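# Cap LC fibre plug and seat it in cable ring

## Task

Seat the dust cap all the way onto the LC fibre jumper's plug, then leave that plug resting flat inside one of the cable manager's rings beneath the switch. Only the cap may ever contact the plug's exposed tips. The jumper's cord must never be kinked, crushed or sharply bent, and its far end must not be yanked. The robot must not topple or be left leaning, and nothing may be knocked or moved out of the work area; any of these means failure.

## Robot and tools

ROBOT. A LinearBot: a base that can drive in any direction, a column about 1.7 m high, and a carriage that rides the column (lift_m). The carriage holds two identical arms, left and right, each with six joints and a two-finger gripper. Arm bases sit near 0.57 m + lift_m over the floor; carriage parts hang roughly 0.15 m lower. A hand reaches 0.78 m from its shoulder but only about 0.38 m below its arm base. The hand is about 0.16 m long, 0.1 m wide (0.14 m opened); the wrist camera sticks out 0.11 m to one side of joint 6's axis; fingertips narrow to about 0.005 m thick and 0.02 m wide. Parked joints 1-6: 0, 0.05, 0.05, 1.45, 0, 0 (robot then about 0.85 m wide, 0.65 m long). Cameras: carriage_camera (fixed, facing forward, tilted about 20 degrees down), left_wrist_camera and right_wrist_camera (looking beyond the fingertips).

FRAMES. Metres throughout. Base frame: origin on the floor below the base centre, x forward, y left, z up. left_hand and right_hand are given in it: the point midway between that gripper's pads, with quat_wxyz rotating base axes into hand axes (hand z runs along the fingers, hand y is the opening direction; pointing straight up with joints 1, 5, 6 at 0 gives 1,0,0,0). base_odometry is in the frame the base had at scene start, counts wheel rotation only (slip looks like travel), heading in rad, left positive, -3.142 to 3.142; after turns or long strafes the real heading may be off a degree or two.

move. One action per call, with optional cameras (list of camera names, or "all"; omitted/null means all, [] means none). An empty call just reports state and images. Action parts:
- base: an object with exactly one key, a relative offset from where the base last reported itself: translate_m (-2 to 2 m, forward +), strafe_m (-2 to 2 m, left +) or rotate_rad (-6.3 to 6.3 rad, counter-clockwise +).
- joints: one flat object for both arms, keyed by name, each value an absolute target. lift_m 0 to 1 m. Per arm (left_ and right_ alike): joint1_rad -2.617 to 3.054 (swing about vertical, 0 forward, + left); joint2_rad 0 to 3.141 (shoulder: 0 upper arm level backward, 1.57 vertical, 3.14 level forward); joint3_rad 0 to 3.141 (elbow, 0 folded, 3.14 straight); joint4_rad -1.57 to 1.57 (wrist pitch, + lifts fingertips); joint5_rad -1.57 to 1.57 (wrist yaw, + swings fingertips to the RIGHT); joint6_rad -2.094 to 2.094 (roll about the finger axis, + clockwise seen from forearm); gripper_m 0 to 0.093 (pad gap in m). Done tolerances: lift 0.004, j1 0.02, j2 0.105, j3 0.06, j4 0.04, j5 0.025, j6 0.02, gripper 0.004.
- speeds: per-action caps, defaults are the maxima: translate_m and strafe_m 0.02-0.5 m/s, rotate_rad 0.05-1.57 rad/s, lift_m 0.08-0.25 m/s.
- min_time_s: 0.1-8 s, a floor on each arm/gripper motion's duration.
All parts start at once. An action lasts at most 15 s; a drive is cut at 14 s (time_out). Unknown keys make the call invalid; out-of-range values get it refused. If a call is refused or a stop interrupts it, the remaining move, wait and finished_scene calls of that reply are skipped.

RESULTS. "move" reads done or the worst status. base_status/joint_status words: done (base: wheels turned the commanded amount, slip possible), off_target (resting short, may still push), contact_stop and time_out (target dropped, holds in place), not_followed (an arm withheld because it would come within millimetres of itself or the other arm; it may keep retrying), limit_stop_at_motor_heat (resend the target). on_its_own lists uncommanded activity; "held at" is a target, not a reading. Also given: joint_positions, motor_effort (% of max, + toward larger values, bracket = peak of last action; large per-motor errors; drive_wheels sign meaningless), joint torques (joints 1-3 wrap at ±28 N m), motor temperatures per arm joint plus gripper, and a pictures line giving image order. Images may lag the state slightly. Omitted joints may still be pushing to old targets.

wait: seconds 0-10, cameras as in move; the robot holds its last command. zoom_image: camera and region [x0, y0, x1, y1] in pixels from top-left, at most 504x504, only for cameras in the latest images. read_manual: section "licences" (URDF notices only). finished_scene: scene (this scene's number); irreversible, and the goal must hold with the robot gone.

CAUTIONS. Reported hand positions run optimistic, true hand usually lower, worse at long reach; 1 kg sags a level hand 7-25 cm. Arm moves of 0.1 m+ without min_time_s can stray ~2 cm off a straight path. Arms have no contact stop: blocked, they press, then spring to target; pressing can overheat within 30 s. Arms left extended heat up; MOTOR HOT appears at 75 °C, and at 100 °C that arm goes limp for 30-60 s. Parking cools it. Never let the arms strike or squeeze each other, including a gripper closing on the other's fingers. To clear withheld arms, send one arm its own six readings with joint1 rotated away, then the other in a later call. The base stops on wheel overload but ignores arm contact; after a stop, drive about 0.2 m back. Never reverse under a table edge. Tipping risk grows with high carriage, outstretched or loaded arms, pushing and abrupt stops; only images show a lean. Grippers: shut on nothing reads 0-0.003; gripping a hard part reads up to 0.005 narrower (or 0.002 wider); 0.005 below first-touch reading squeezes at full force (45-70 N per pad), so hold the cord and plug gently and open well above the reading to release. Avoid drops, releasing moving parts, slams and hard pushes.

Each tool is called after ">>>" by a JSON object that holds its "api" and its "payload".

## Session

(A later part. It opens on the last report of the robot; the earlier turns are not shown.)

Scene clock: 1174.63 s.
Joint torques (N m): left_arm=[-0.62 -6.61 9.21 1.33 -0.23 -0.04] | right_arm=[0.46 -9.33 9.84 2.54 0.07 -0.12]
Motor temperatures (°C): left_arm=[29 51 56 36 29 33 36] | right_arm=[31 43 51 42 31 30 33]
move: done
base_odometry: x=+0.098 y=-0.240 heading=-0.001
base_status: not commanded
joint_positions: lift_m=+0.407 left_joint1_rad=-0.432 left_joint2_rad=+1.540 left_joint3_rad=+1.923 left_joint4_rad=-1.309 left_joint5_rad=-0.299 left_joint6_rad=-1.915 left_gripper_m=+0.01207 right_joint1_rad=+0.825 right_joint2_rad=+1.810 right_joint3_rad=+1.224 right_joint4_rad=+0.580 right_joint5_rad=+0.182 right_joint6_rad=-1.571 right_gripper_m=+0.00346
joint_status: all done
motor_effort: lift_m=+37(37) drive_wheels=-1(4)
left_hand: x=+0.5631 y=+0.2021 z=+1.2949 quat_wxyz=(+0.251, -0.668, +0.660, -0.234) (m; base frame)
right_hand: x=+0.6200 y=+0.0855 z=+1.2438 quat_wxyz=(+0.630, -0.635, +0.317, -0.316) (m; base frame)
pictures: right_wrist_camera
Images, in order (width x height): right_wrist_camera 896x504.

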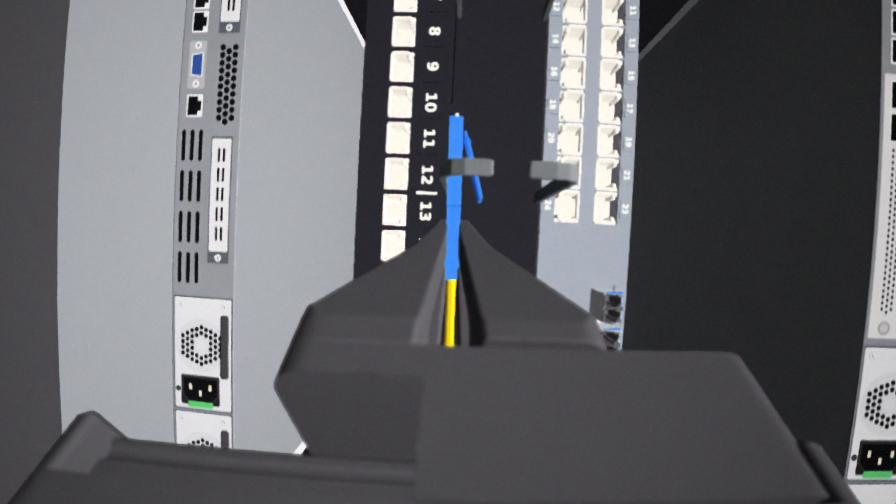

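>>> {"api": "move", "payload": {"joints": {"right_gripper_m": 0.001}, "min_time_s": 0.5, "cameras": ["right_wrist_camera"]}}

Scene clock: 1199.60 s.
Joint torques (N m): left_arm=[-0.62 -6.6 9.2 1.33 -0.23 -0.04] | right_arm=[0.46 -9.36 9.84 2.53 0.08 -0.12]
Motor temperatures (°C): left_arm=[29 50 55 37 29 33 36] | right_arm=[31 43 54 43 31 30 34]
move: done
base_odometry: x=+0.098 y=-0.240 heading=-0.001
base_status: not commanded
joint_positions: lift_m=+0.407 left_joint1_rad=-0.432 left_joint2_rad=+1.540 left_joint3_rad=+1.923 left_joint4_rad=-1.309 left_joint5_rad=-0.299 left_joint6_rad=-1.915 left_gripper_m=+0.01207 right_joint1_rad=+0.825 right_joint2_rad=+1.810 right_joint3_rad=+1.224 right_joint4_rad=+0.580 right_joint5_rad=+0.182 right_joint6_rad=-1.571 right_gripper_m=+0.00346
joint_status: all done
motor_effort: lift_m=+37(37) drive_wheels=-1(5)
left_hand: x=+0.5631 y=+0.2021 z=+1.2949 quat_wxyz=(+0.251, -0.668, +0.660, -0.234) (m; base frame)
right_hand: x=+0.6200 y=+0.0855 z=+1.2438 quat_wxyz=(+0.630, -0.635, +0.317, -0.316) (m; base frame)
pictures: right_wrist_camera
Images, in order (width x height): right_wrist_camera 896x504.

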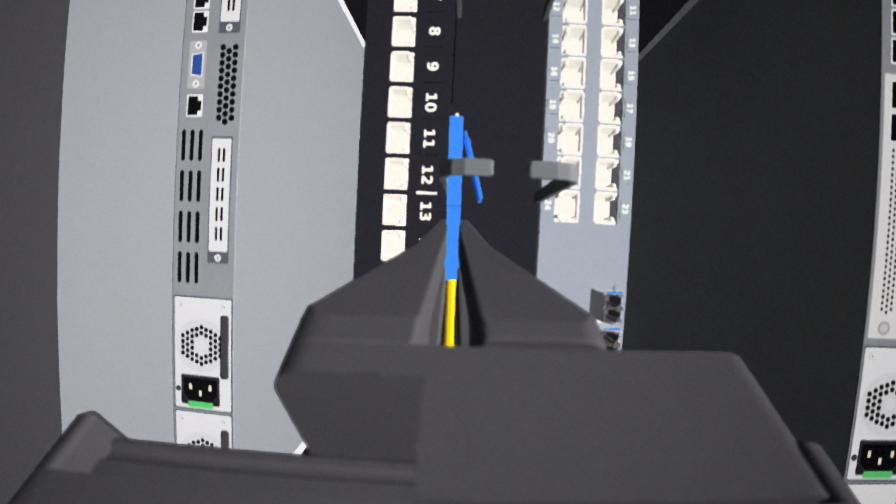

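>>> {"api": "move", "payload": {"joints": {"right_joint1_rad": 0.810, "right_joint2_rad": 1.894, "right_joint3_rad": 1.142, "right_joint4_rad": 0.871, "right_joint5_rad": 0.157, "right_joint6_rad": -1.712}, "min_time_s": 1.5, "cameras": ["right_wrist_camera"]}}

>>> {"api": "move", "payload": {"joints": {"right_joint1_rad": 0.799, "right_joint2_rad": 1.976, "right_joint3_rad": 1.112, "right_joint4_rad": 1.122, "right_joint5_rad": 0.120, "right_joint6_rad": -1.832}, "min_time_s": 1.5, "cameras": ["right_wrist_camera"]}}

Scene clock: 1249.77 s.
Joint torques (N m): left_arm=[-0.62 -6.61 9.21 1.32 -0.24 -0.03] | right_arm=[-0.59 -9.39 6.12 2.65 -0.11 -0.15]
Motor temperatures (°C): left_arm=[29 50 54 37 29 33 36] | right_arm=[31 43 55 45 31 30 35]
move: done
base_odometry: x=+0.098 y=-0.240 heading=-0.001
base_status: not commanded
joint_positions: lift_m=+0.407 left_joint1_rad=-0.432 left_joint2_rad=+1.540 left_joint3_rad=+1.923 left_joint4_rad=-1.309 left_joint5_rad=-0.299 left_joint6_rad=-1.915 left_gripper_m=+0.01207 right_joint1_rad=+0.816 right_joint2_rad=+1.878 right_joint3_rad=+1.156 right_joint4_rad=+0.867 right_joint5_rad=+0.167 right_joint6_rad=-1.701 right_gripper_m=+0.00346
joint_status: all done
motor_effort: lift_m=+37(37) drive_wheels=-2(5)
left_hand: x=+0.5631 y=+0.2021 z=+1.2949 quat_wxyz=(+0.251, -0.668, +0.660, -0.234) (m; base frame)
right_hand: x=+0.6229 y=+0.0843 z=+1.2442 quat_wxyz=(+0.658, -0.601, +0.261, -0.372) (m; base frame)
pictures: right_wrist_camera
Images, in order (width x height): right_wrist_camera 896x504.

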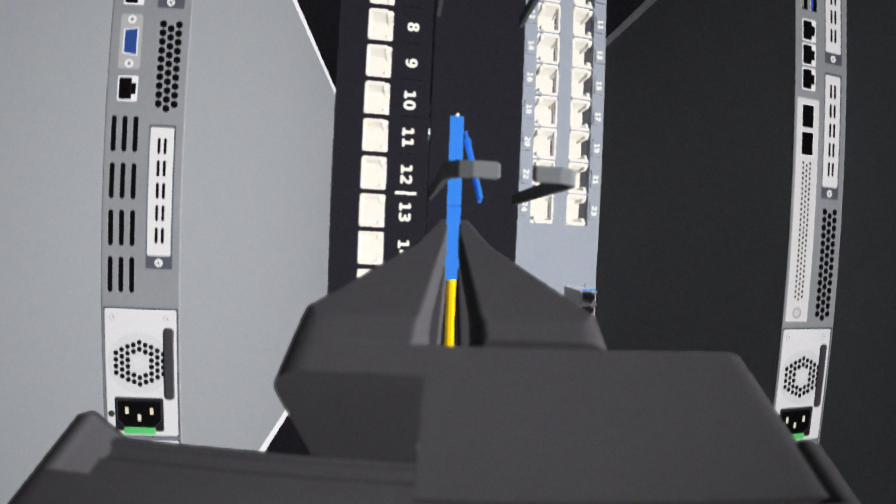

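Scene clock: 1251.57 s.
Joint torques (N m): left_arm=[-0.64 -6.61 9.2 1.33 -0.23 -0.04] | right_arm=[-0.59 -9.69 5.75 2.53 -0.11 -0.13]
Motor temperatures (°C): left_arm=[29 50 54 37 29 33 36] | right_arm=[31 43 55 45 31 30 35]
move: done
base_odometry: x=+0.098 y=-0.240 heading=-0.001
base_status: not commanded
joint_positions: lift_m=+0.407 left_joint1_rad=-0.432 left_joint2_rad=+1.540 left_joint3_rad=+1.923 left_joint4_rad=-1.309 left_joint5_rad=-0.299 left_joint6_rad=-1.915 left_gripper_m=+0.01207 right_joint1_rad=+0.805 right_joint2_rad=+1.960 right_joint3_rad=+1.125 right_joint4_rad=+1.118 right_joint5_rad=+0.131 right_joint6_rad=-1.821 right_gripper_m=+0.00345
joint_status: all done
motor_effort: lift_m=+37(37) drive_wheels=-2(5)
left_hand: x=+0.5631 y=+0.2021 z=+1.2949 quat_wxyz=(+0.251, -0.668, +0.660, -0.234) (m; base frame)
right_hand: x=+0.6222 y=+0.0839 z=+1.2458 quat_wxyz=(+0.678, -0.566, +0.203, -0.422) (m; base frame)
pictures: right_wrist_camera
Images, in order (width x height): right_wrist_camera 896x504.

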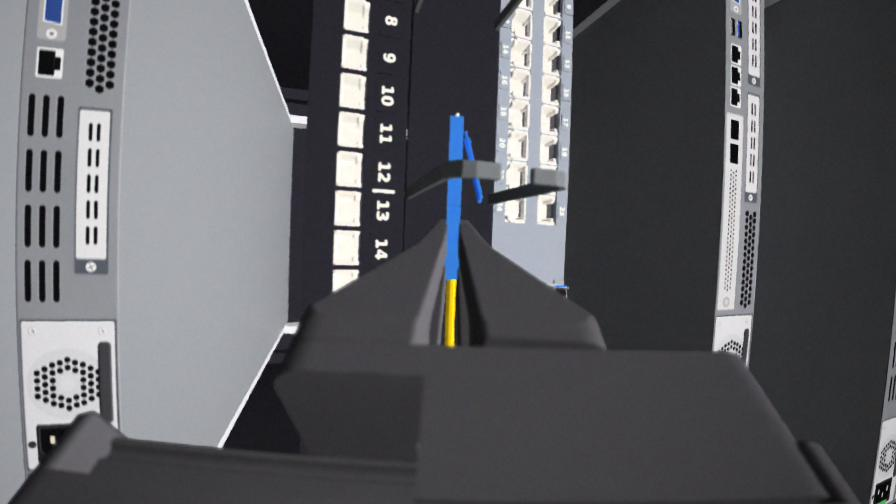

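>>> {"api": "move", "payload": {"joints": {"right_joint1_rad": 0.781, "right_joint2_rad": 2.074, "right_joint3_rad": 1.157, "right_joint4_rad": 1.345, "right_joint5_rad": 0.062, "right_joint6_rad": -1.943}, "min_time_s": 1.5, "cameras": []}}

>>> {"api": "move", "payload": {"joints": {"right_joint1_rad": 0.756, "right_joint2_rad": 2.189, "right_joint3_rad": 1.207, "right_joint4_rad": 1.539, "right_joint5_rad": -0.018, "right_joint6_rad": -2.042}, "min_time_s": 1.5, "cameras": ["right_wrist_camera", "left_wrist_camera"]}}

Scene clock: 1258.40 s.
Joint torques (N m): left_arm=[-0.62 -6.63 9.21 1.33 -0.23 -0.04] | right_arm=[-0.59 -10.07 8.53 2.39 -0.11 -0.15]
Motor temperatures (°C): left_arm=[29 50 54 37 29 33 36] | right_arm=[31 44 53 45 31 30 35]
move: done
base_odometry: x=+0.098 y=-0.240 heading=-0.001
base_status: not commanded
joint_positions: lift_m=+0.407 left_joint1_rad=-0.432 left_joint2_rad=+1.540 left_joint3_rad=+1.923 left_joint4_rad=-1.309 left_joint5_rad=-0.299 left_joint6_rad=-1.915 left_gripper_m=+0.01207 right_joint1_rad=+0.787 right_joint2_rad=+2.057 right_joint3_rad=+1.134 right_joint4_rad=+1.340 right_joint5_rad=+0.073 right_joint6_rad=-1.932 right_gripper_m=+0.00345
joint_status: all done
motor_effort: lift_m=+37(37) drive_wheels=-3(5)
left_hand: x=+0.5631 y=+0.2021 z=+1.2949 quat_wxyz=(+0.251, -0.668, +0.660, -0.234) (m; base frame)
right_hand: x=+0.6220 y=+0.0830 z=+1.2483 quat_wxyz=(+0.693, -0.526, +0.144, -0.471) (m; base frame)
pictures: none
No camera images: "cameras" was empty.

Scene clock: 1260.20 s.
Joint torques (N m): left_arm=[-0.65 -6.6 9.17 1.33 -0.23 -0.03] | right_arm=[-0.61 -10.61 8.02 2.16 -0.09 -0.15]
Motor temperatures (°C): left_arm=[29 50 54 37 29 33 36] | right_arm=[31 44 53 45 31 30 35]
move: done
base_odometry: x=+0.098 y=-0.240 heading=-0.001
base_status: not commanded
joint_positions: lift_m=+0.407 left_joint1_rad=-0.432 left_joint2_rad=+1.540 left_joint3_rad=+1.923 left_joint4_rad=-1.309 left_joint5_rad=-0.299 left_joint6_rad=-1.915 left_gripper_m=+0.01207 right_joint1_rad=+0.762 right_joint2_rad=+2.171 right_joint3_rad=+1.185 right_joint4_rad=+1.534 right_joint5_rad=-0.007 right_joint6_rad=-2.031 right_gripper_m=+0.00345
joint_status: all done
motor_effort: lift_m=+37(37) drive_wheels=+0(6)
left_hand: x=+0.5631 y=+0.2021 z=+1.2949 quat_wxyz=(+0.251, -0.668, +0.660, -0.234) (m; base frame)
right_hand: x=+0.6228 y=+0.0834 z=+1.2489 quat_wxyz=(+0.703, -0.483, +0.082, -0.516) (m; base frame)
pictures: left_wrist_camera, right_wrist_camera
Images, in order (width x height): left_wrist_camera 896x504, right_wrist_camera 896x504.

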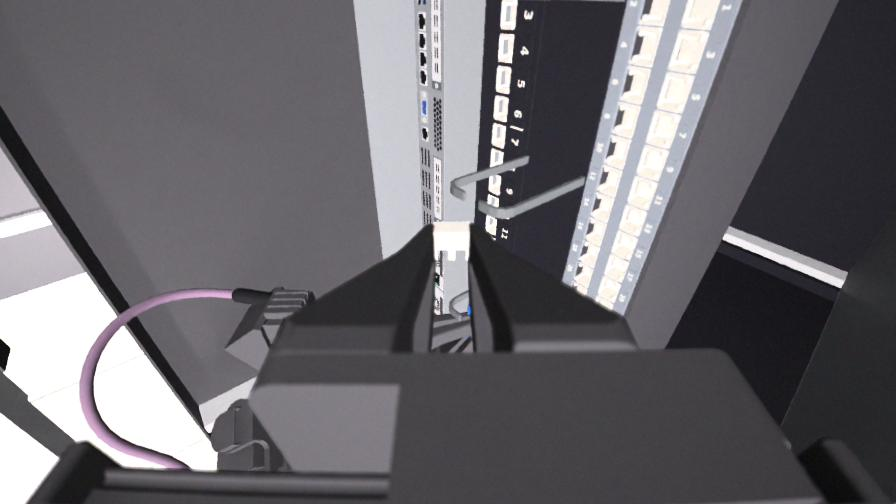

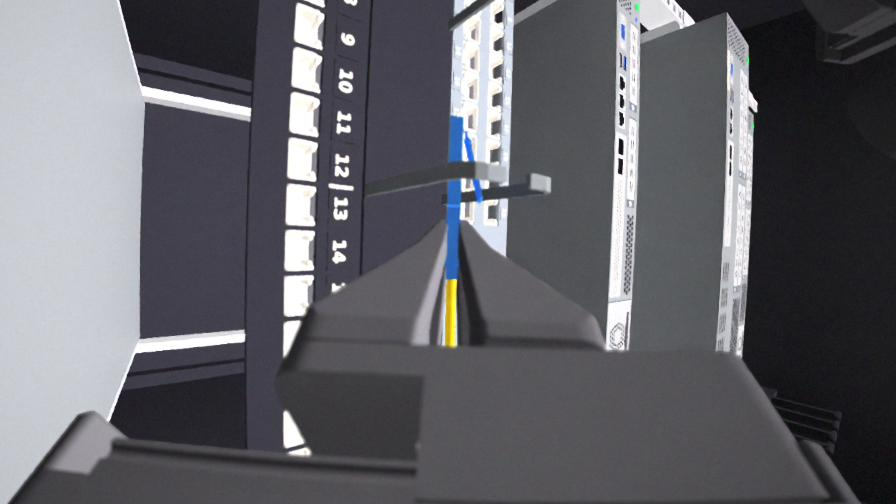

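>>> {"api": "zoom_image", "payload": {"camera": "right_wrist_camera", "region": [410, 100, 510, 220]}}

Scaled by 4.200 from the camera's 896x504 image, which has a finer 1280x720 frame.

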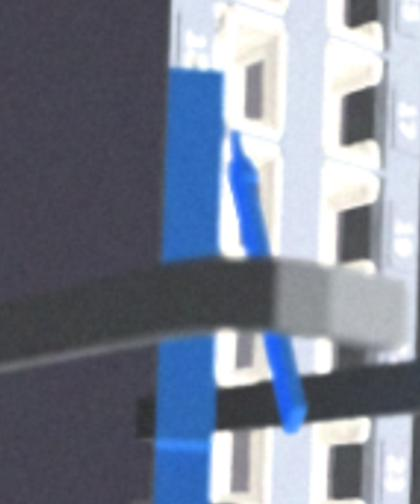

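>>> {"api": "zoom_image", "payload": {"camera": "left_wrist_camera", "region": [408, 200, 498, 340]}}

Scaled by 3.600 from the camera's 896x504 image, which has a finer 1280x720 frame.

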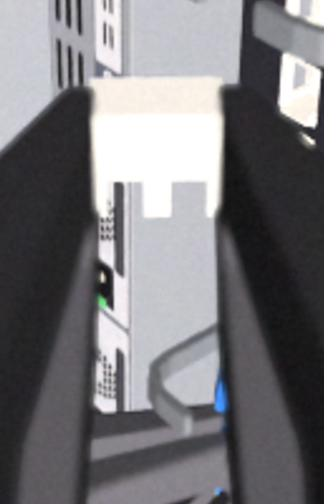

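>>> {"api": "move", "payload": {"joints": {"right_joint1_rad": 0.7796, "right_joint2_rad": 2.1316, "right_joint3_rad": 1.213, "right_joint4_rad": 1.4775, "right_joint5_rad": 0.017, "right_joint6_rad": -2.070}, "min_time_s": 1.5, "cameras": ["right_wrist_camera"]}}

>>> {"api": "zoom_image", "payload": {"camera": "right_wrist_camera", "region": [400, 90, 520, 220]}}

Scene clock: 1451.83 s.
Joint torques (N m): left_arm=[-0.64 -6.61 9.21 1.32 -0.23 -0.02] | right_arm=[0.57 -15.06 8.08 2 0.12 -0.13]
Motor temperatures (°C): left_arm=[29 49 56 38 29 33 36] | right_arm=[31 46 52 47 31 30 36]
move: done
base_odometry: x=+0.098 y=-0.240 heading=-0.001
base_status: not commanded
joint_positions: lift_m=+0.407 left_joint1_rad=-0.432 left_joint2_rad=+1.540 left_joint3_rad=+1.923 left_joint4_rad=-1.309 left_joint5_rad=-0.299 left_joint6_rad=-1.915 left_gripper_m=+0.01207 right_joint1_rad=+0.774 right_joint2_rad=+2.161 right_joint3_rad=+1.191 right_joint4_rad=+1.492 right_joint5_rad=+0.007 right_joint6_rad=-2.060 right_gripper_m=+0.00345
joint_status: all done
motor_effort: lift_m=+37(37) drive_wheels=-4(4)
left_hand: x=+0.5631 y=+0.2021 z=+1.2949 quat_wxyz=(+0.251, -0.668, +0.660, -0.234) (m; base frame)
right_hand: x=+0.6226 y=+0.0892 z=+1.2478 quat_wxyz=(+0.691, -0.495, +0.080, -0.520) (m; base frame)
pictures: right_wrist_camera
Images, in order (width x height): right_wrist_camera 896x504.

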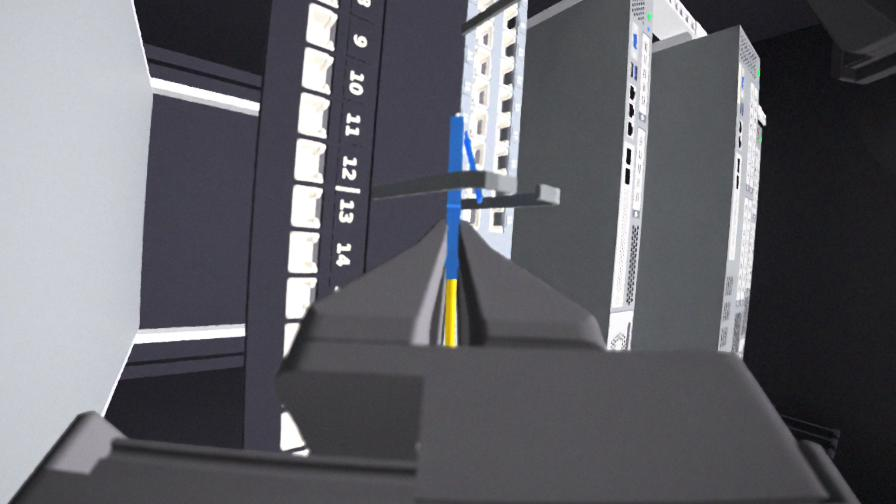

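Scaled by 3.877 from the camera's 896x504 image, which has a finer 1280x720 frame.

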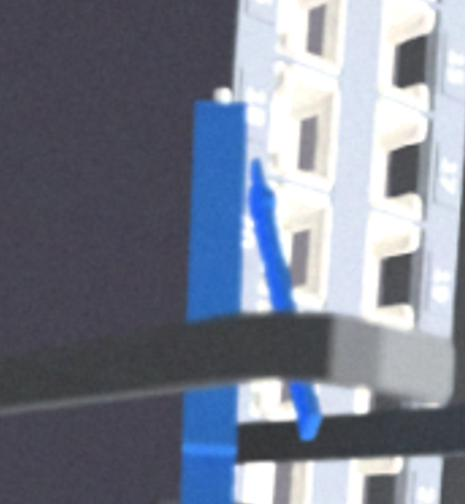

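>>> {"api": "move", "payload": {"joints": {"left_joint1_rad": -0.553, "left_joint2_rad": 1.7344, "left_joint3_rad": 2.1105, "left_joint4_rad": -1.333, "left_joint5_rad": -0.3756, "left_joint6_rad": -2.0208}, "min_time_s": 2.0, "cameras": ["left_wrist_camera", "right_wrist_camera"]}}

Scene clock: 1508.97 s.
Joint torques (N m): left_arm=[-0.61 -5.78 9.51 1.19 -0.28 -0.05] | right_arm=[0.54 -15.08 8.03 2.03 0.13 -0.14]
Motor temperatures (°C): left_arm=[29 48 56 38 29 33 36] | right_arm=[31 57 52 47 31 30 36]
move: done
base_odometry: x=+0.098 y=-0.240 heading=-0.001
base_status: not commanded
joint_positions: lift_m=+0.407 left_joint1_rad=-0.545 left_joint2_rad=+1.723 left_joint3_rad=+2.078 left_joint4_rad=-1.323 left_joint5_rad=-0.362 left_joint6_rad=-2.009 left_gripper_m=+0.01207 right_joint1_rad=+0.774 right_joint2_rad=+2.161 right_joint3_rad=+1.191 right_joint4_rad=+1.489 right_joint5_rad=+0.009 right_joint6_rad=-2.060 right_gripper_m=+0.00345
joint_status: all done
motor_effort: lift_m=+37(37) drive_wheels=+0(6)
left_hand: x=+0.5906 y=+0.1507 z=+1.2836 quat_wxyz=(+0.249, -0.668, +0.663, -0.230) (m; base frame)
right_hand: x=+0.6230 y=+0.0892 z=+1.2475 quat_wxyz=(+0.691, -0.495, +0.081, -0.521) (m; base frame)
pictures: left_wrist_camera, right_wrist_camera
Images, in order (width x height): left_wrist_camera 896x504, right_wrist_camera 896x504.

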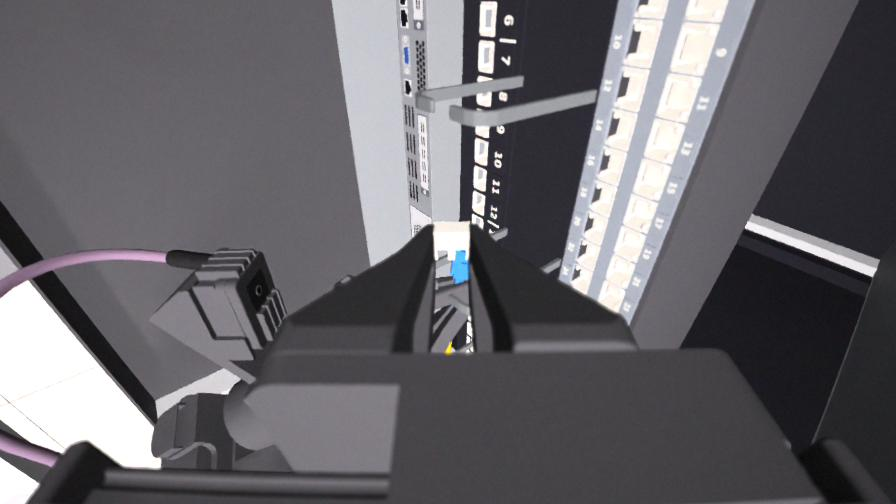

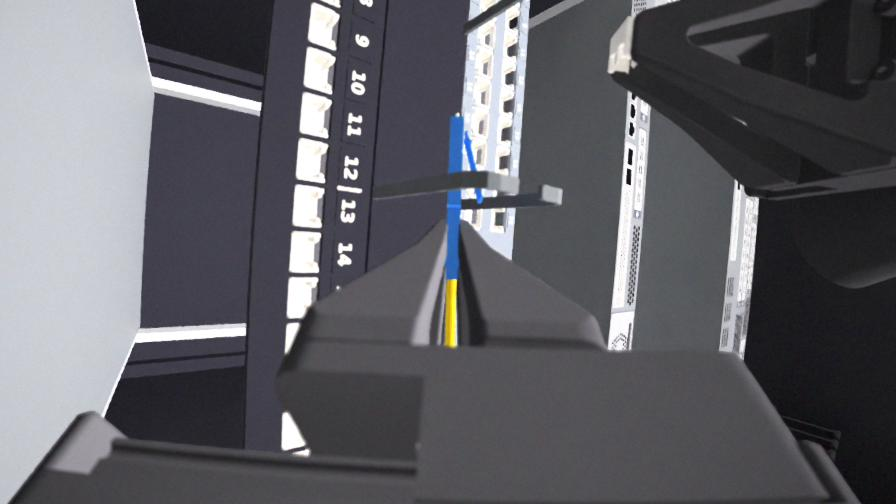

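>>> {"api": "wait", "payload": {"seconds": 0.1, "cameras": ["right_wrist_camera"]}}

>>> {"api": "zoom_image", "payload": {"camera": "right_wrist_camera", "region": [430, 0, 690, 220]}}

Scene clock: 1523.20 s.
Joint torques (N m): left_arm=[-0.59 -5.78 9.52 1.19 -0.28 -0.04] | right_arm=[0.57 -15.09 8.05 2.03 0.12 -0.15]
Motor temperatures (°C): left_arm=[29 47 58 38 29 33 36] | right_arm=[31 58 52 47 31 30 36]
base_odometry: x=+0.098 y=-0.240 heading=-0.001
base_status: not commanded
joint_positions: lift_m=+0.407 left_joint1_rad=-0.545 left_joint2_rad=+1.723 left_joint3_rad=+2.078 left_joint4_rad=-1.325 left_joint5_rad=-0.364 left_joint6_rad=-2.011 left_gripper_m=+0.01207 right_joint1_rad=+0.774 right_joint2_rad=+2.161 right_joint3_rad=+1.191 right_joint4_rad=+1.489 right_joint5_rad=+0.009 right_joint6_rad=-2.060 right_gripper_m=+0.00345
joint_status: all done
motor_effort: lift_m=+37(37) drive_wheels=-1(6)
left_hand: x=+0.5904 y=+0.1510 z=+1.2834 quat_wxyz=(+0.249, -0.668, +0.662, -0.229) (m; base frame)
right_hand: x=+0.6230 y=+0.0892 z=+1.2475 quat_wxyz=(+0.691, -0.495, +0.081, -0.521) (m; base frame)
wait: 0.10 s; at rest from the start
pictures: right_wrist_camera
Images, in order (width x height): right_wrist_camera 896x504.

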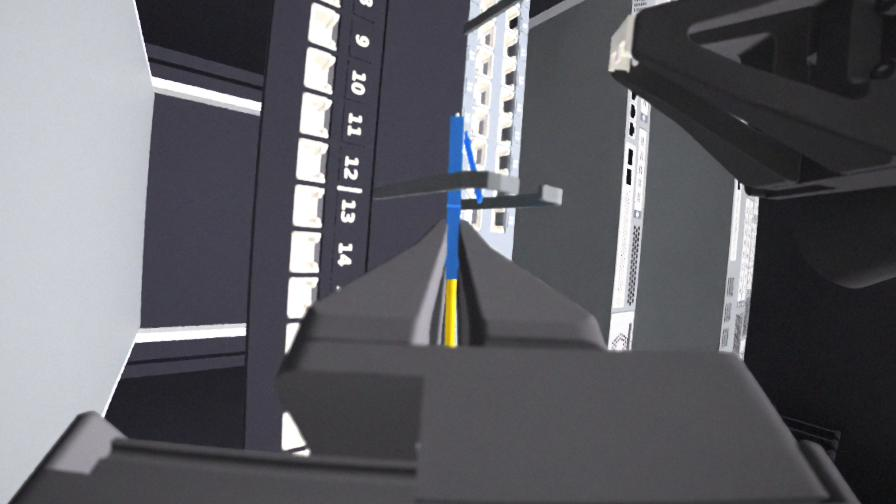

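Scaled by 1.938 from the camera's 896x504 image, which has a finer 1280x720 frame.

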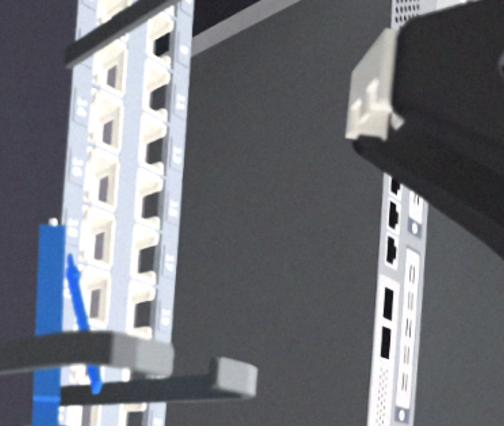

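>>> {"api": "zoom_image", "payload": {"camera": "right_wrist_camera", "region": [580, 0, 700, 100]}}

>>> {"api": "zoom_image", "payload": {"camera": "left_wrist_camera", "region": [408, 210, 498, 360]}}

Scaled by 4.200 from the camera's 896x504 image, which has a finer 1280x720 frame.

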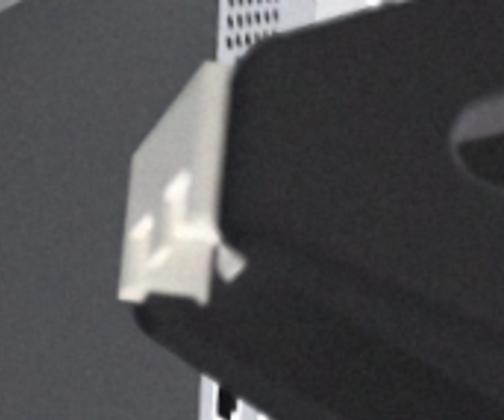

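This scene's latest camera images include none from left_wrist_camera. They are from: right_wrist_camera. left_wrist_camera's image comes with the result of a call that names it in "cameras".

>>> {"api": "move", "payload": {"joints": {"left_joint1_rad": -0.517, "left_joint2_rad": 1.7415, "left_joint3_rad": 2.002, "left_joint4_rad": -1.2295, "left_joint5_rad": -0.342, "left_joint6_rad": -1.981}, "min_time_s": 1.2, "cameras": ["right_wrist_camera", "left_wrist_camera"]}}

Scene clock: 1661.90 s.
Joint torques (N m): left_arm=[0.73 -6.13 5.65 1.49 -0.05 0.17] | right_arm=[0.54 -15.08 8.08 2.03 0.12 -0.14]
Motor temperatures (°C): left_arm=[29 45 61 37 29 33 37] | right_arm=[31 63 53 47 31 30 36]
move: done
base_odometry: x=+0.098 y=-0.240 heading=-0.001
base_status: not commanded
joint_positions: lift_m=+0.407 left_joint1_rad=-0.525 left_joint2_rad=+1.731 left_joint3_rad=+2.016 left_joint4_rad=-1.246 left_joint5_rad=-0.355 left_joint6_rad=-1.992 left_gripper_m=+0.01207 right_joint1_rad=+0.774 right_joint2_rad=+2.161 right_joint3_rad=+1.191 right_joint4_rad=+1.489 right_joint5_rad=+0.009 right_joint6_rad=-2.061 right_gripper_m=+0.00345
joint_status: all done
motor_effort: lift_m=+37(37) drive_wheels=-3(6)
left_hand: x=+0.6044 y=+0.1505 z=+1.2688 quat_wxyz=(+0.251, -0.668, +0.662, -0.230) (m; base frame)
right_hand: x=+0.6230 y=+0.0892 z=+1.2475 quat_wxyz=(+0.691, -0.495, +0.080, -0.521) (m; base frame)
pictures: left_wrist_camera, right_wrist_camera
Images, in order (width x height): left_wrist_camera 896x504, right_wrist_camera 896x504.

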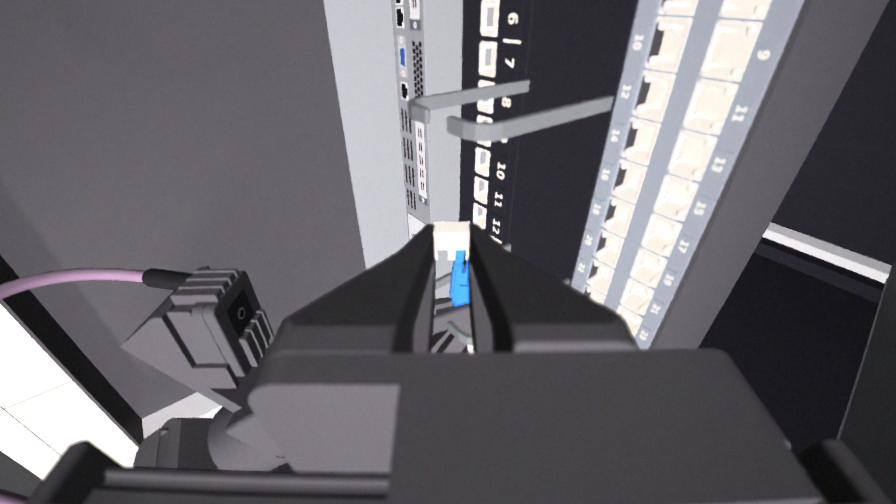

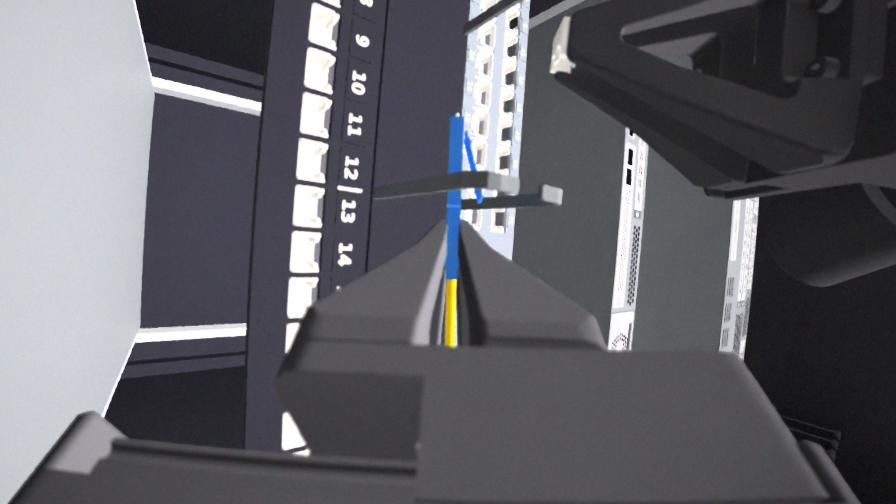

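>>> {"api": "zoom_image", "payload": {"camera": "left_wrist_camera", "region": [418, 215, 488, 315]}}

>>> {"api": "zoom_image", "payload": {"camera": "right_wrist_camera", "region": [430, 0, 610, 220]}}

Scaled by 5.040 from the camera's 896x504 image, which has a finer 1280x720 frame.

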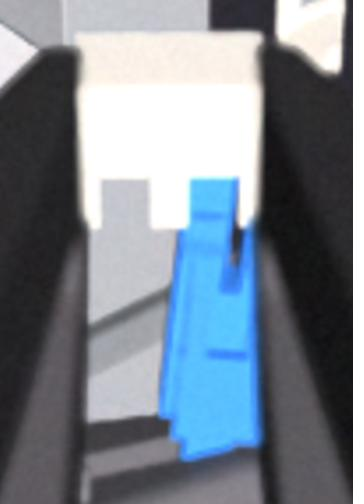

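Scaled by 2.291 from the camera's 896x504 image, which has a finer 1280x720 frame.

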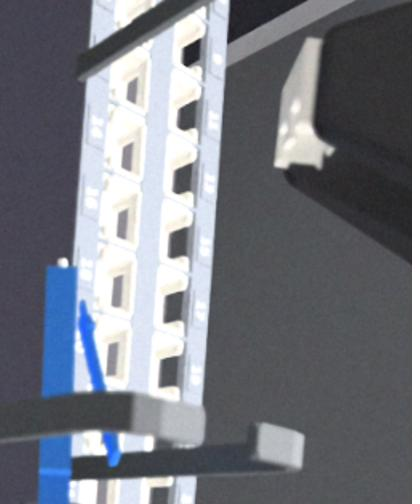

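>>> {"api": "move", "payload": {"joints": {"left_joint1_rad": -0.4963, "left_joint2_rad": 1.769, "left_joint3_rad": 2.059, "left_joint4_rad": -1.2075, "left_joint5_rad": -0.330, "left_joint6_rad": -1.9635}, "min_time_s": 1.2, "cameras": ["right_wrist_camera", "left_wrist_camera"]}}

>>> {"api": "zoom_image", "payload": {"camera": "left_wrist_camera", "region": [418, 215, 488, 315]}}

Scene clock: 1813.87 s.
Joint torques (N m): left_arm=[0.7 -6.3 9.88 1.49 -0.04 0.16] | right_arm=[0.55 -15.09 8.05 2.03 0.12 -0.13]
Motor temperatures (°C): left_arm=[29 47 53 39 29 33 37] | right_arm=[31 67 53 47 31 30 36]
move: done
base_odometry: x=+0.098 y=-0.240 heading=-0.001
base_status: not commanded
joint_positions: lift_m=+0.407 left_joint1_rad=-0.505 left_joint2_rad=+1.757 left_joint3_rad=+2.026 left_joint4_rad=-1.223 left_joint5_rad=-0.343 left_joint6_rad=-1.975 left_gripper_m=+0.01207 right_joint1_rad=+0.774 right_joint2_rad=+2.161 right_joint3_rad=+1.191 right_joint4_rad=+1.489 right_joint5_rad=+0.009 right_joint6_rad=-2.061 right_gripper_m=+0.00345
joint_status: all done
motor_effort: lift_m=+37(37) drive_wheels=-3(4)
left_hand: x=+0.6157 y=+0.1518 z=+1.2642 quat_wxyz=(+0.251, -0.668, +0.662, -0.230) (m; base frame)
right_hand: x=+0.6230 y=+0.0892 z=+1.2474 quat_wxyz=(+0.690, -0.496, +0.081, -0.521) (m; base frame)
pictures: left_wrist_camera, right_wrist_camera
Images, in order (width x height): left_wrist_camera 896x504, right_wrist_camera 896x504.

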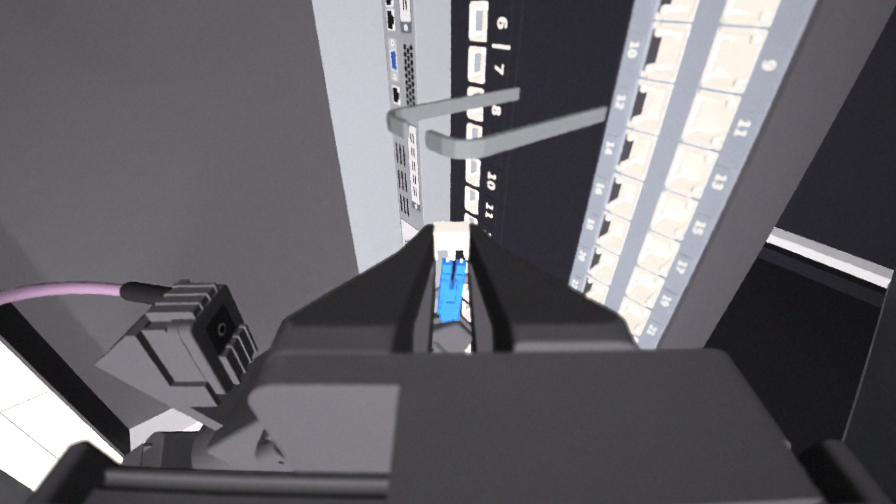

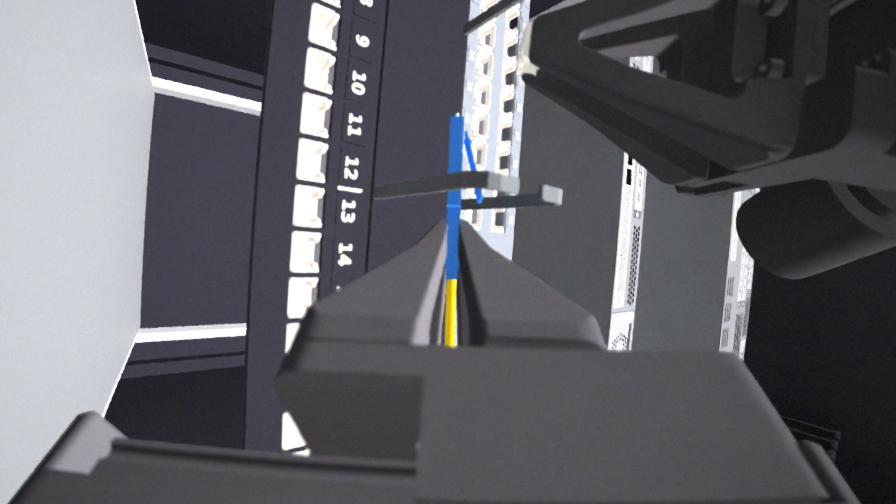

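Scaled by 5.040 from the camera's 896x504 image, which has a finer 1280x720 frame.

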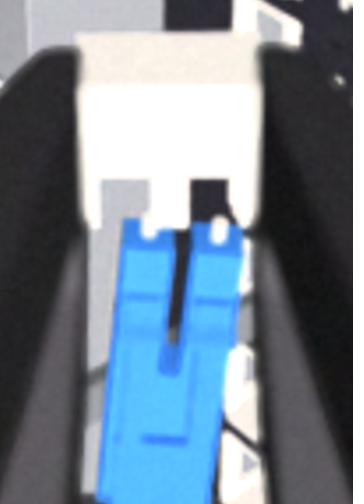

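>>> {"api": "zoom_image", "payload": {"camera": "right_wrist_camera", "region": [440, 0, 580, 130]}}

Scaled by 3.600 from the camera's 896x504 image, which has a finer 1280x720 frame.

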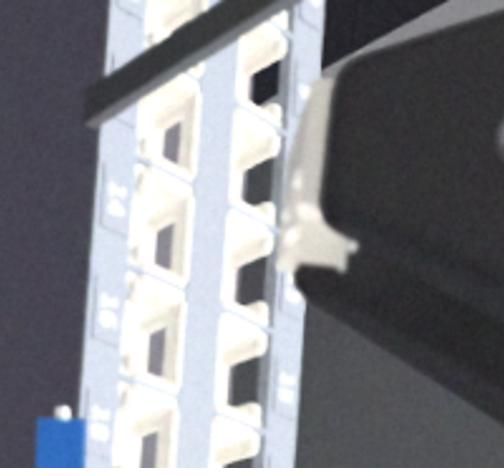

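>>> {"api": "move", "payload": {"joints": {"left_joint1_rad": -0.4748, "left_joint2_rad": 1.7843, "left_joint3_rad": 1.970, "left_joint4_rad": -1.1419, "left_joint5_rad": -0.3177, "left_joint6_rad": -1.885}, "min_time_s": 1.5, "cameras": ["right_wrist_camera", "left_wrist_camera"]}}

>>> {"api": "zoom_image", "payload": {"camera": "left_wrist_camera", "region": [418, 215, 488, 315]}}

>>> {"api": "zoom_image", "payload": {"camera": "right_wrist_camera", "region": [430, 0, 550, 130]}}

Scene clock: 1867.93 s.
Joint torques (N m): left_arm=[0.72 -6.6 5.9 1.53 -0.04 0.17] | right_arm=[0.55 -15.09 8.06 2.03 0.12 -0.13]
Motor temperatures (°C): left_arm=[29 46 59 40 29 33 37] | right_arm=[31 68 53 47 31 30 36]
move: done
base_odometry: x=+0.098 y=-0.240 heading=-0.001
base_status: not commanded
joint_positions: lift_m=+0.407 left_joint1_rad=-0.483 left_joint2_rad=+1.772 left_joint3_rad=+1.985 left_joint4_rad=-1.158 left_joint5_rad=-0.331 left_joint6_rad=-1.896 left_gripper_m=+0.01207 right_joint1_rad=+0.774 right_joint2_rad=+2.161 right_joint3_rad=+1.191 right_joint4_rad=+1.489 right_joint5_rad=+0.009 right_joint6_rad=-2.061 right_gripper_m=+0.00345
joint_status: all done
motor_effort: lift_m=+37(37) drive_wheels=-2(4)
left_hand: x=+0.6293 y=+0.1529 z=+1.2515 quat_wxyz=(+0.258, -0.648, +0.681, -0.223) (m; base frame)
right_hand: x=+0.6230 y=+0.0892 z=+1.2474 quat_wxyz=(+0.690, -0.496, +0.081, -0.521) (m; base frame)
pictures: left_wrist_camera, right_wrist_camera
Images, in order (width x height): left_wrist_camera 896x504, right_wrist_camera 896x504.

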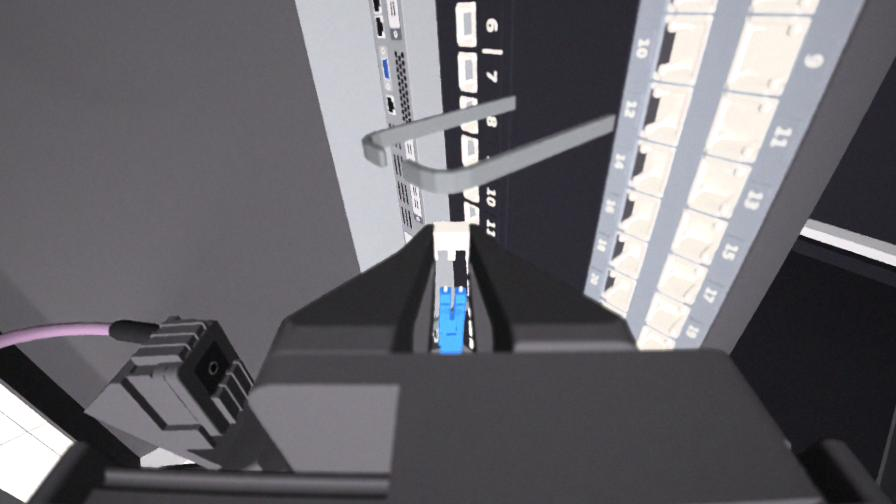

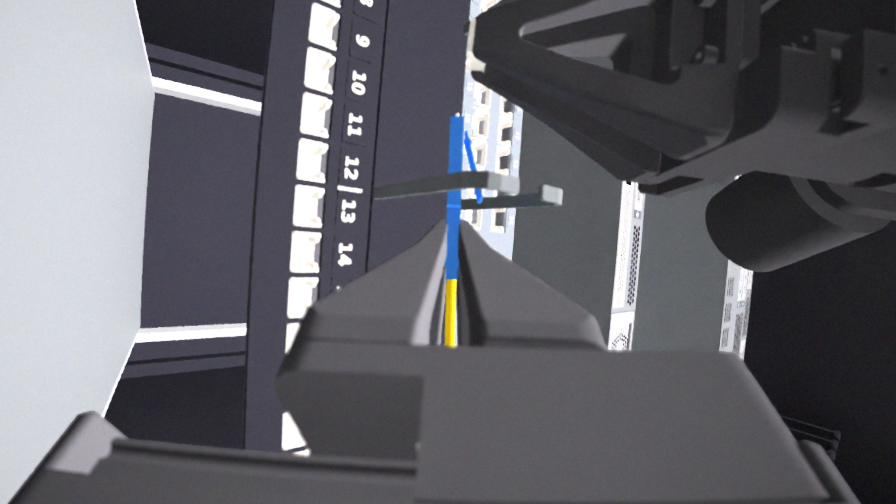

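Scaled by 5.040 from the camera's 896x504 image, which has a finer 1280x720 frame.

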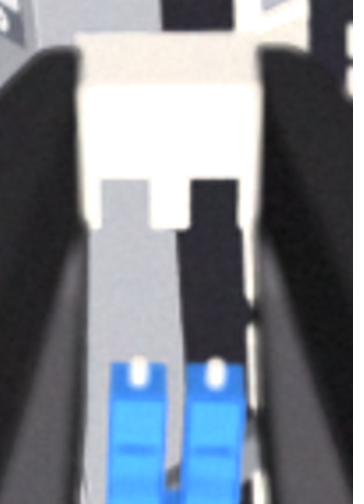

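Scaled by 3.877 from the camera's 896x504 image, which has a finer 1280x720 frame.

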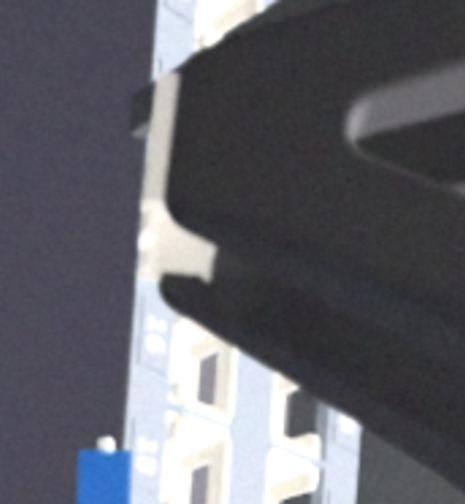

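>>> {"api": "zoom_image", "payload": {"camera": "right_wrist_camera", "region": [445, 10, 495, 130]}}

Scaled by 4.200 from the camera's 896x504 image, which has a finer 1280x720 frame.

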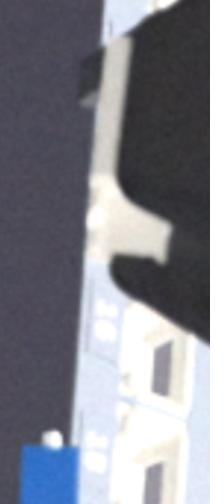

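>>> {"api": "move", "payload": {"joints": {"left_joint1_rad": -0.4473, "left_joint2_rad": 1.7318, "left_joint3_rad": 1.9340, "left_joint4_rad": -1.0967, "left_joint5_rad": -0.2603, "left_joint6_rad": -1.8578}, "min_time_s": 2, "cameras": ["left_wrist_camera", "right_wrist_camera"]}}

>>> {"api": "zoom_image", "payload": {"camera": "right_wrist_camera", "region": [420, 0, 520, 130]}}

>>> {"api": "zoom_image", "payload": {"camera": "left_wrist_camera", "region": [418, 215, 488, 315]}}

Scene clock: 1963.23 s.
Joint torques (N m): left_arm=[0.7 -10.26 5.97 1.55 0 0.16] | right_arm=[0.55 -15.08 8.05 2.03 0.12 -0.14]
Motor temperatures (°C): left_arm=[29 46 51 40 29 33 37] | right_arm=[31 70 54 47 31 30 37]
move: done
base_odometry: x=+0.098 y=-0.240 heading=-0.001
base_status: not commanded
joint_positions: lift_m=+0.407 left_joint1_rad=-0.456 left_joint2_rad=+1.764 left_joint3_rad=+1.949 left_joint4_rad=-1.113 left_joint5_rad=-0.273 left_joint6_rad=-1.869 left_gripper_m=+0.01207 right_joint1_rad=+0.774 right_joint2_rad=+2.161 right_joint3_rad=+1.191 right_joint4_rad=+1.489 right_joint5_rad=+0.009 right_joint6_rad=-2.061 right_gripper_m=+0.00345
joint_status: all done
motor_effort: lift_m=+37(37) drive_wheels=-1(5)
left_hand: x=+0.6345 y=+0.1531 z=+1.2456 quat_wxyz=(+0.243, -0.643, +0.687, -0.236) (m; base frame)
right_hand: x=+0.6230 y=+0.0892 z=+1.2474 quat_wxyz=(+0.690, -0.496, +0.081, -0.521) (m; base frame)
pictures: left_wrist_camera, right_wrist_camera
Images, in order (width x height): left_wrist_camera 896x504, right_wrist_camera 896x504.

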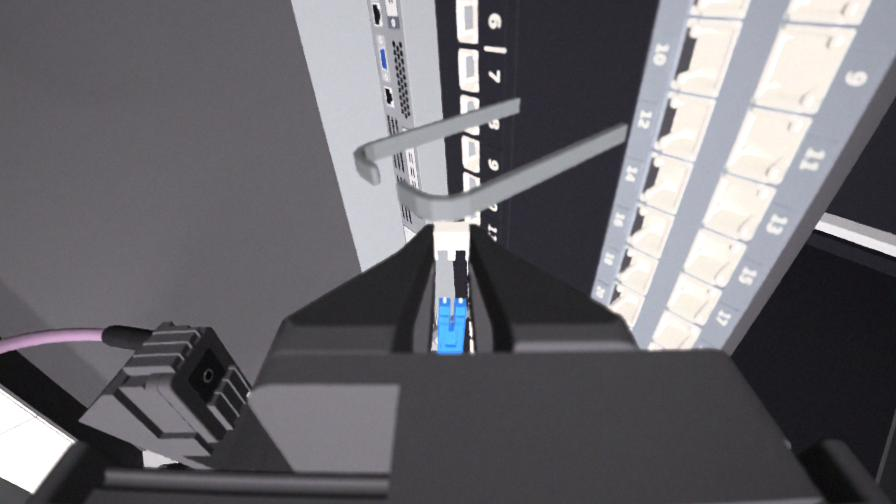

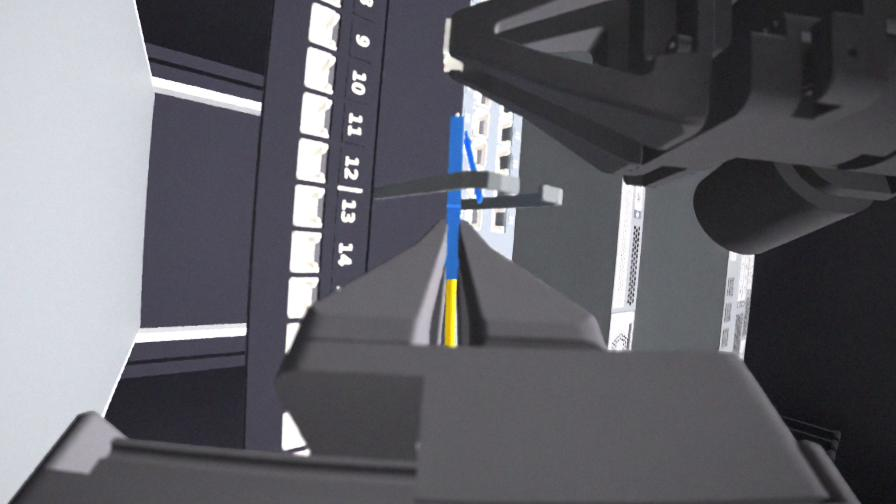

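Scaled by 3.877 from the camera's 896x504 image, which has a finer 1280x720 frame.

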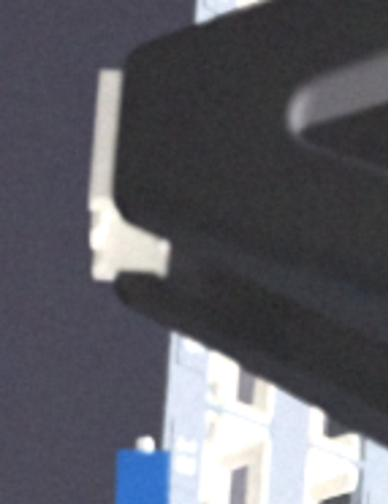

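Scaled by 5.040 from the camera's 896x504 image, which has a finer 1280x720 frame.

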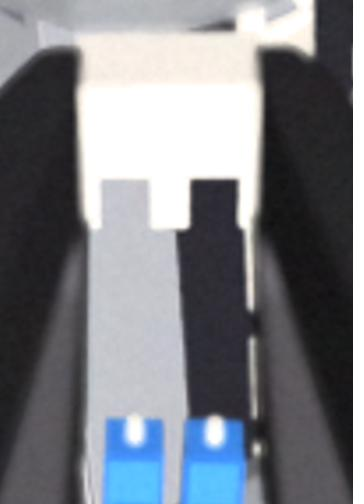

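>>> {"api": "zoom_image", "payload": {"camera": "right_wrist_camera", "region": [436, 12, 476, 80]}}

>>> {"api": "zoom_image", "payload": {"camera": "right_wrist_camera", "region": [436, 108, 476, 176]}}

Scaled by 7.412 from the camera's 896x504 image, which has a finer 1280x720 frame.

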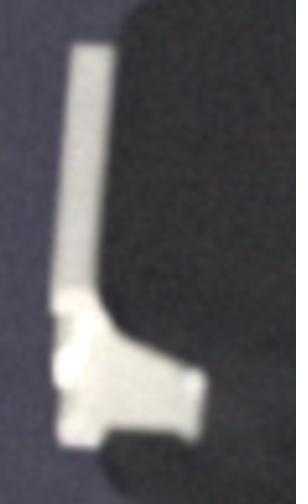

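Scaled by 7.412 from the camera's 896x504 image, which has a finer 1280x720 frame.

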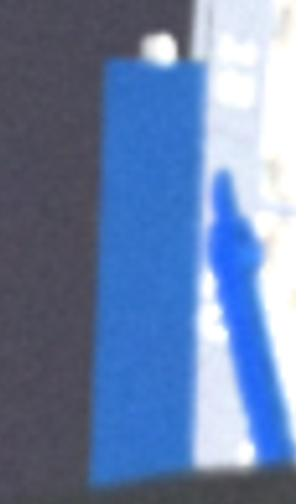

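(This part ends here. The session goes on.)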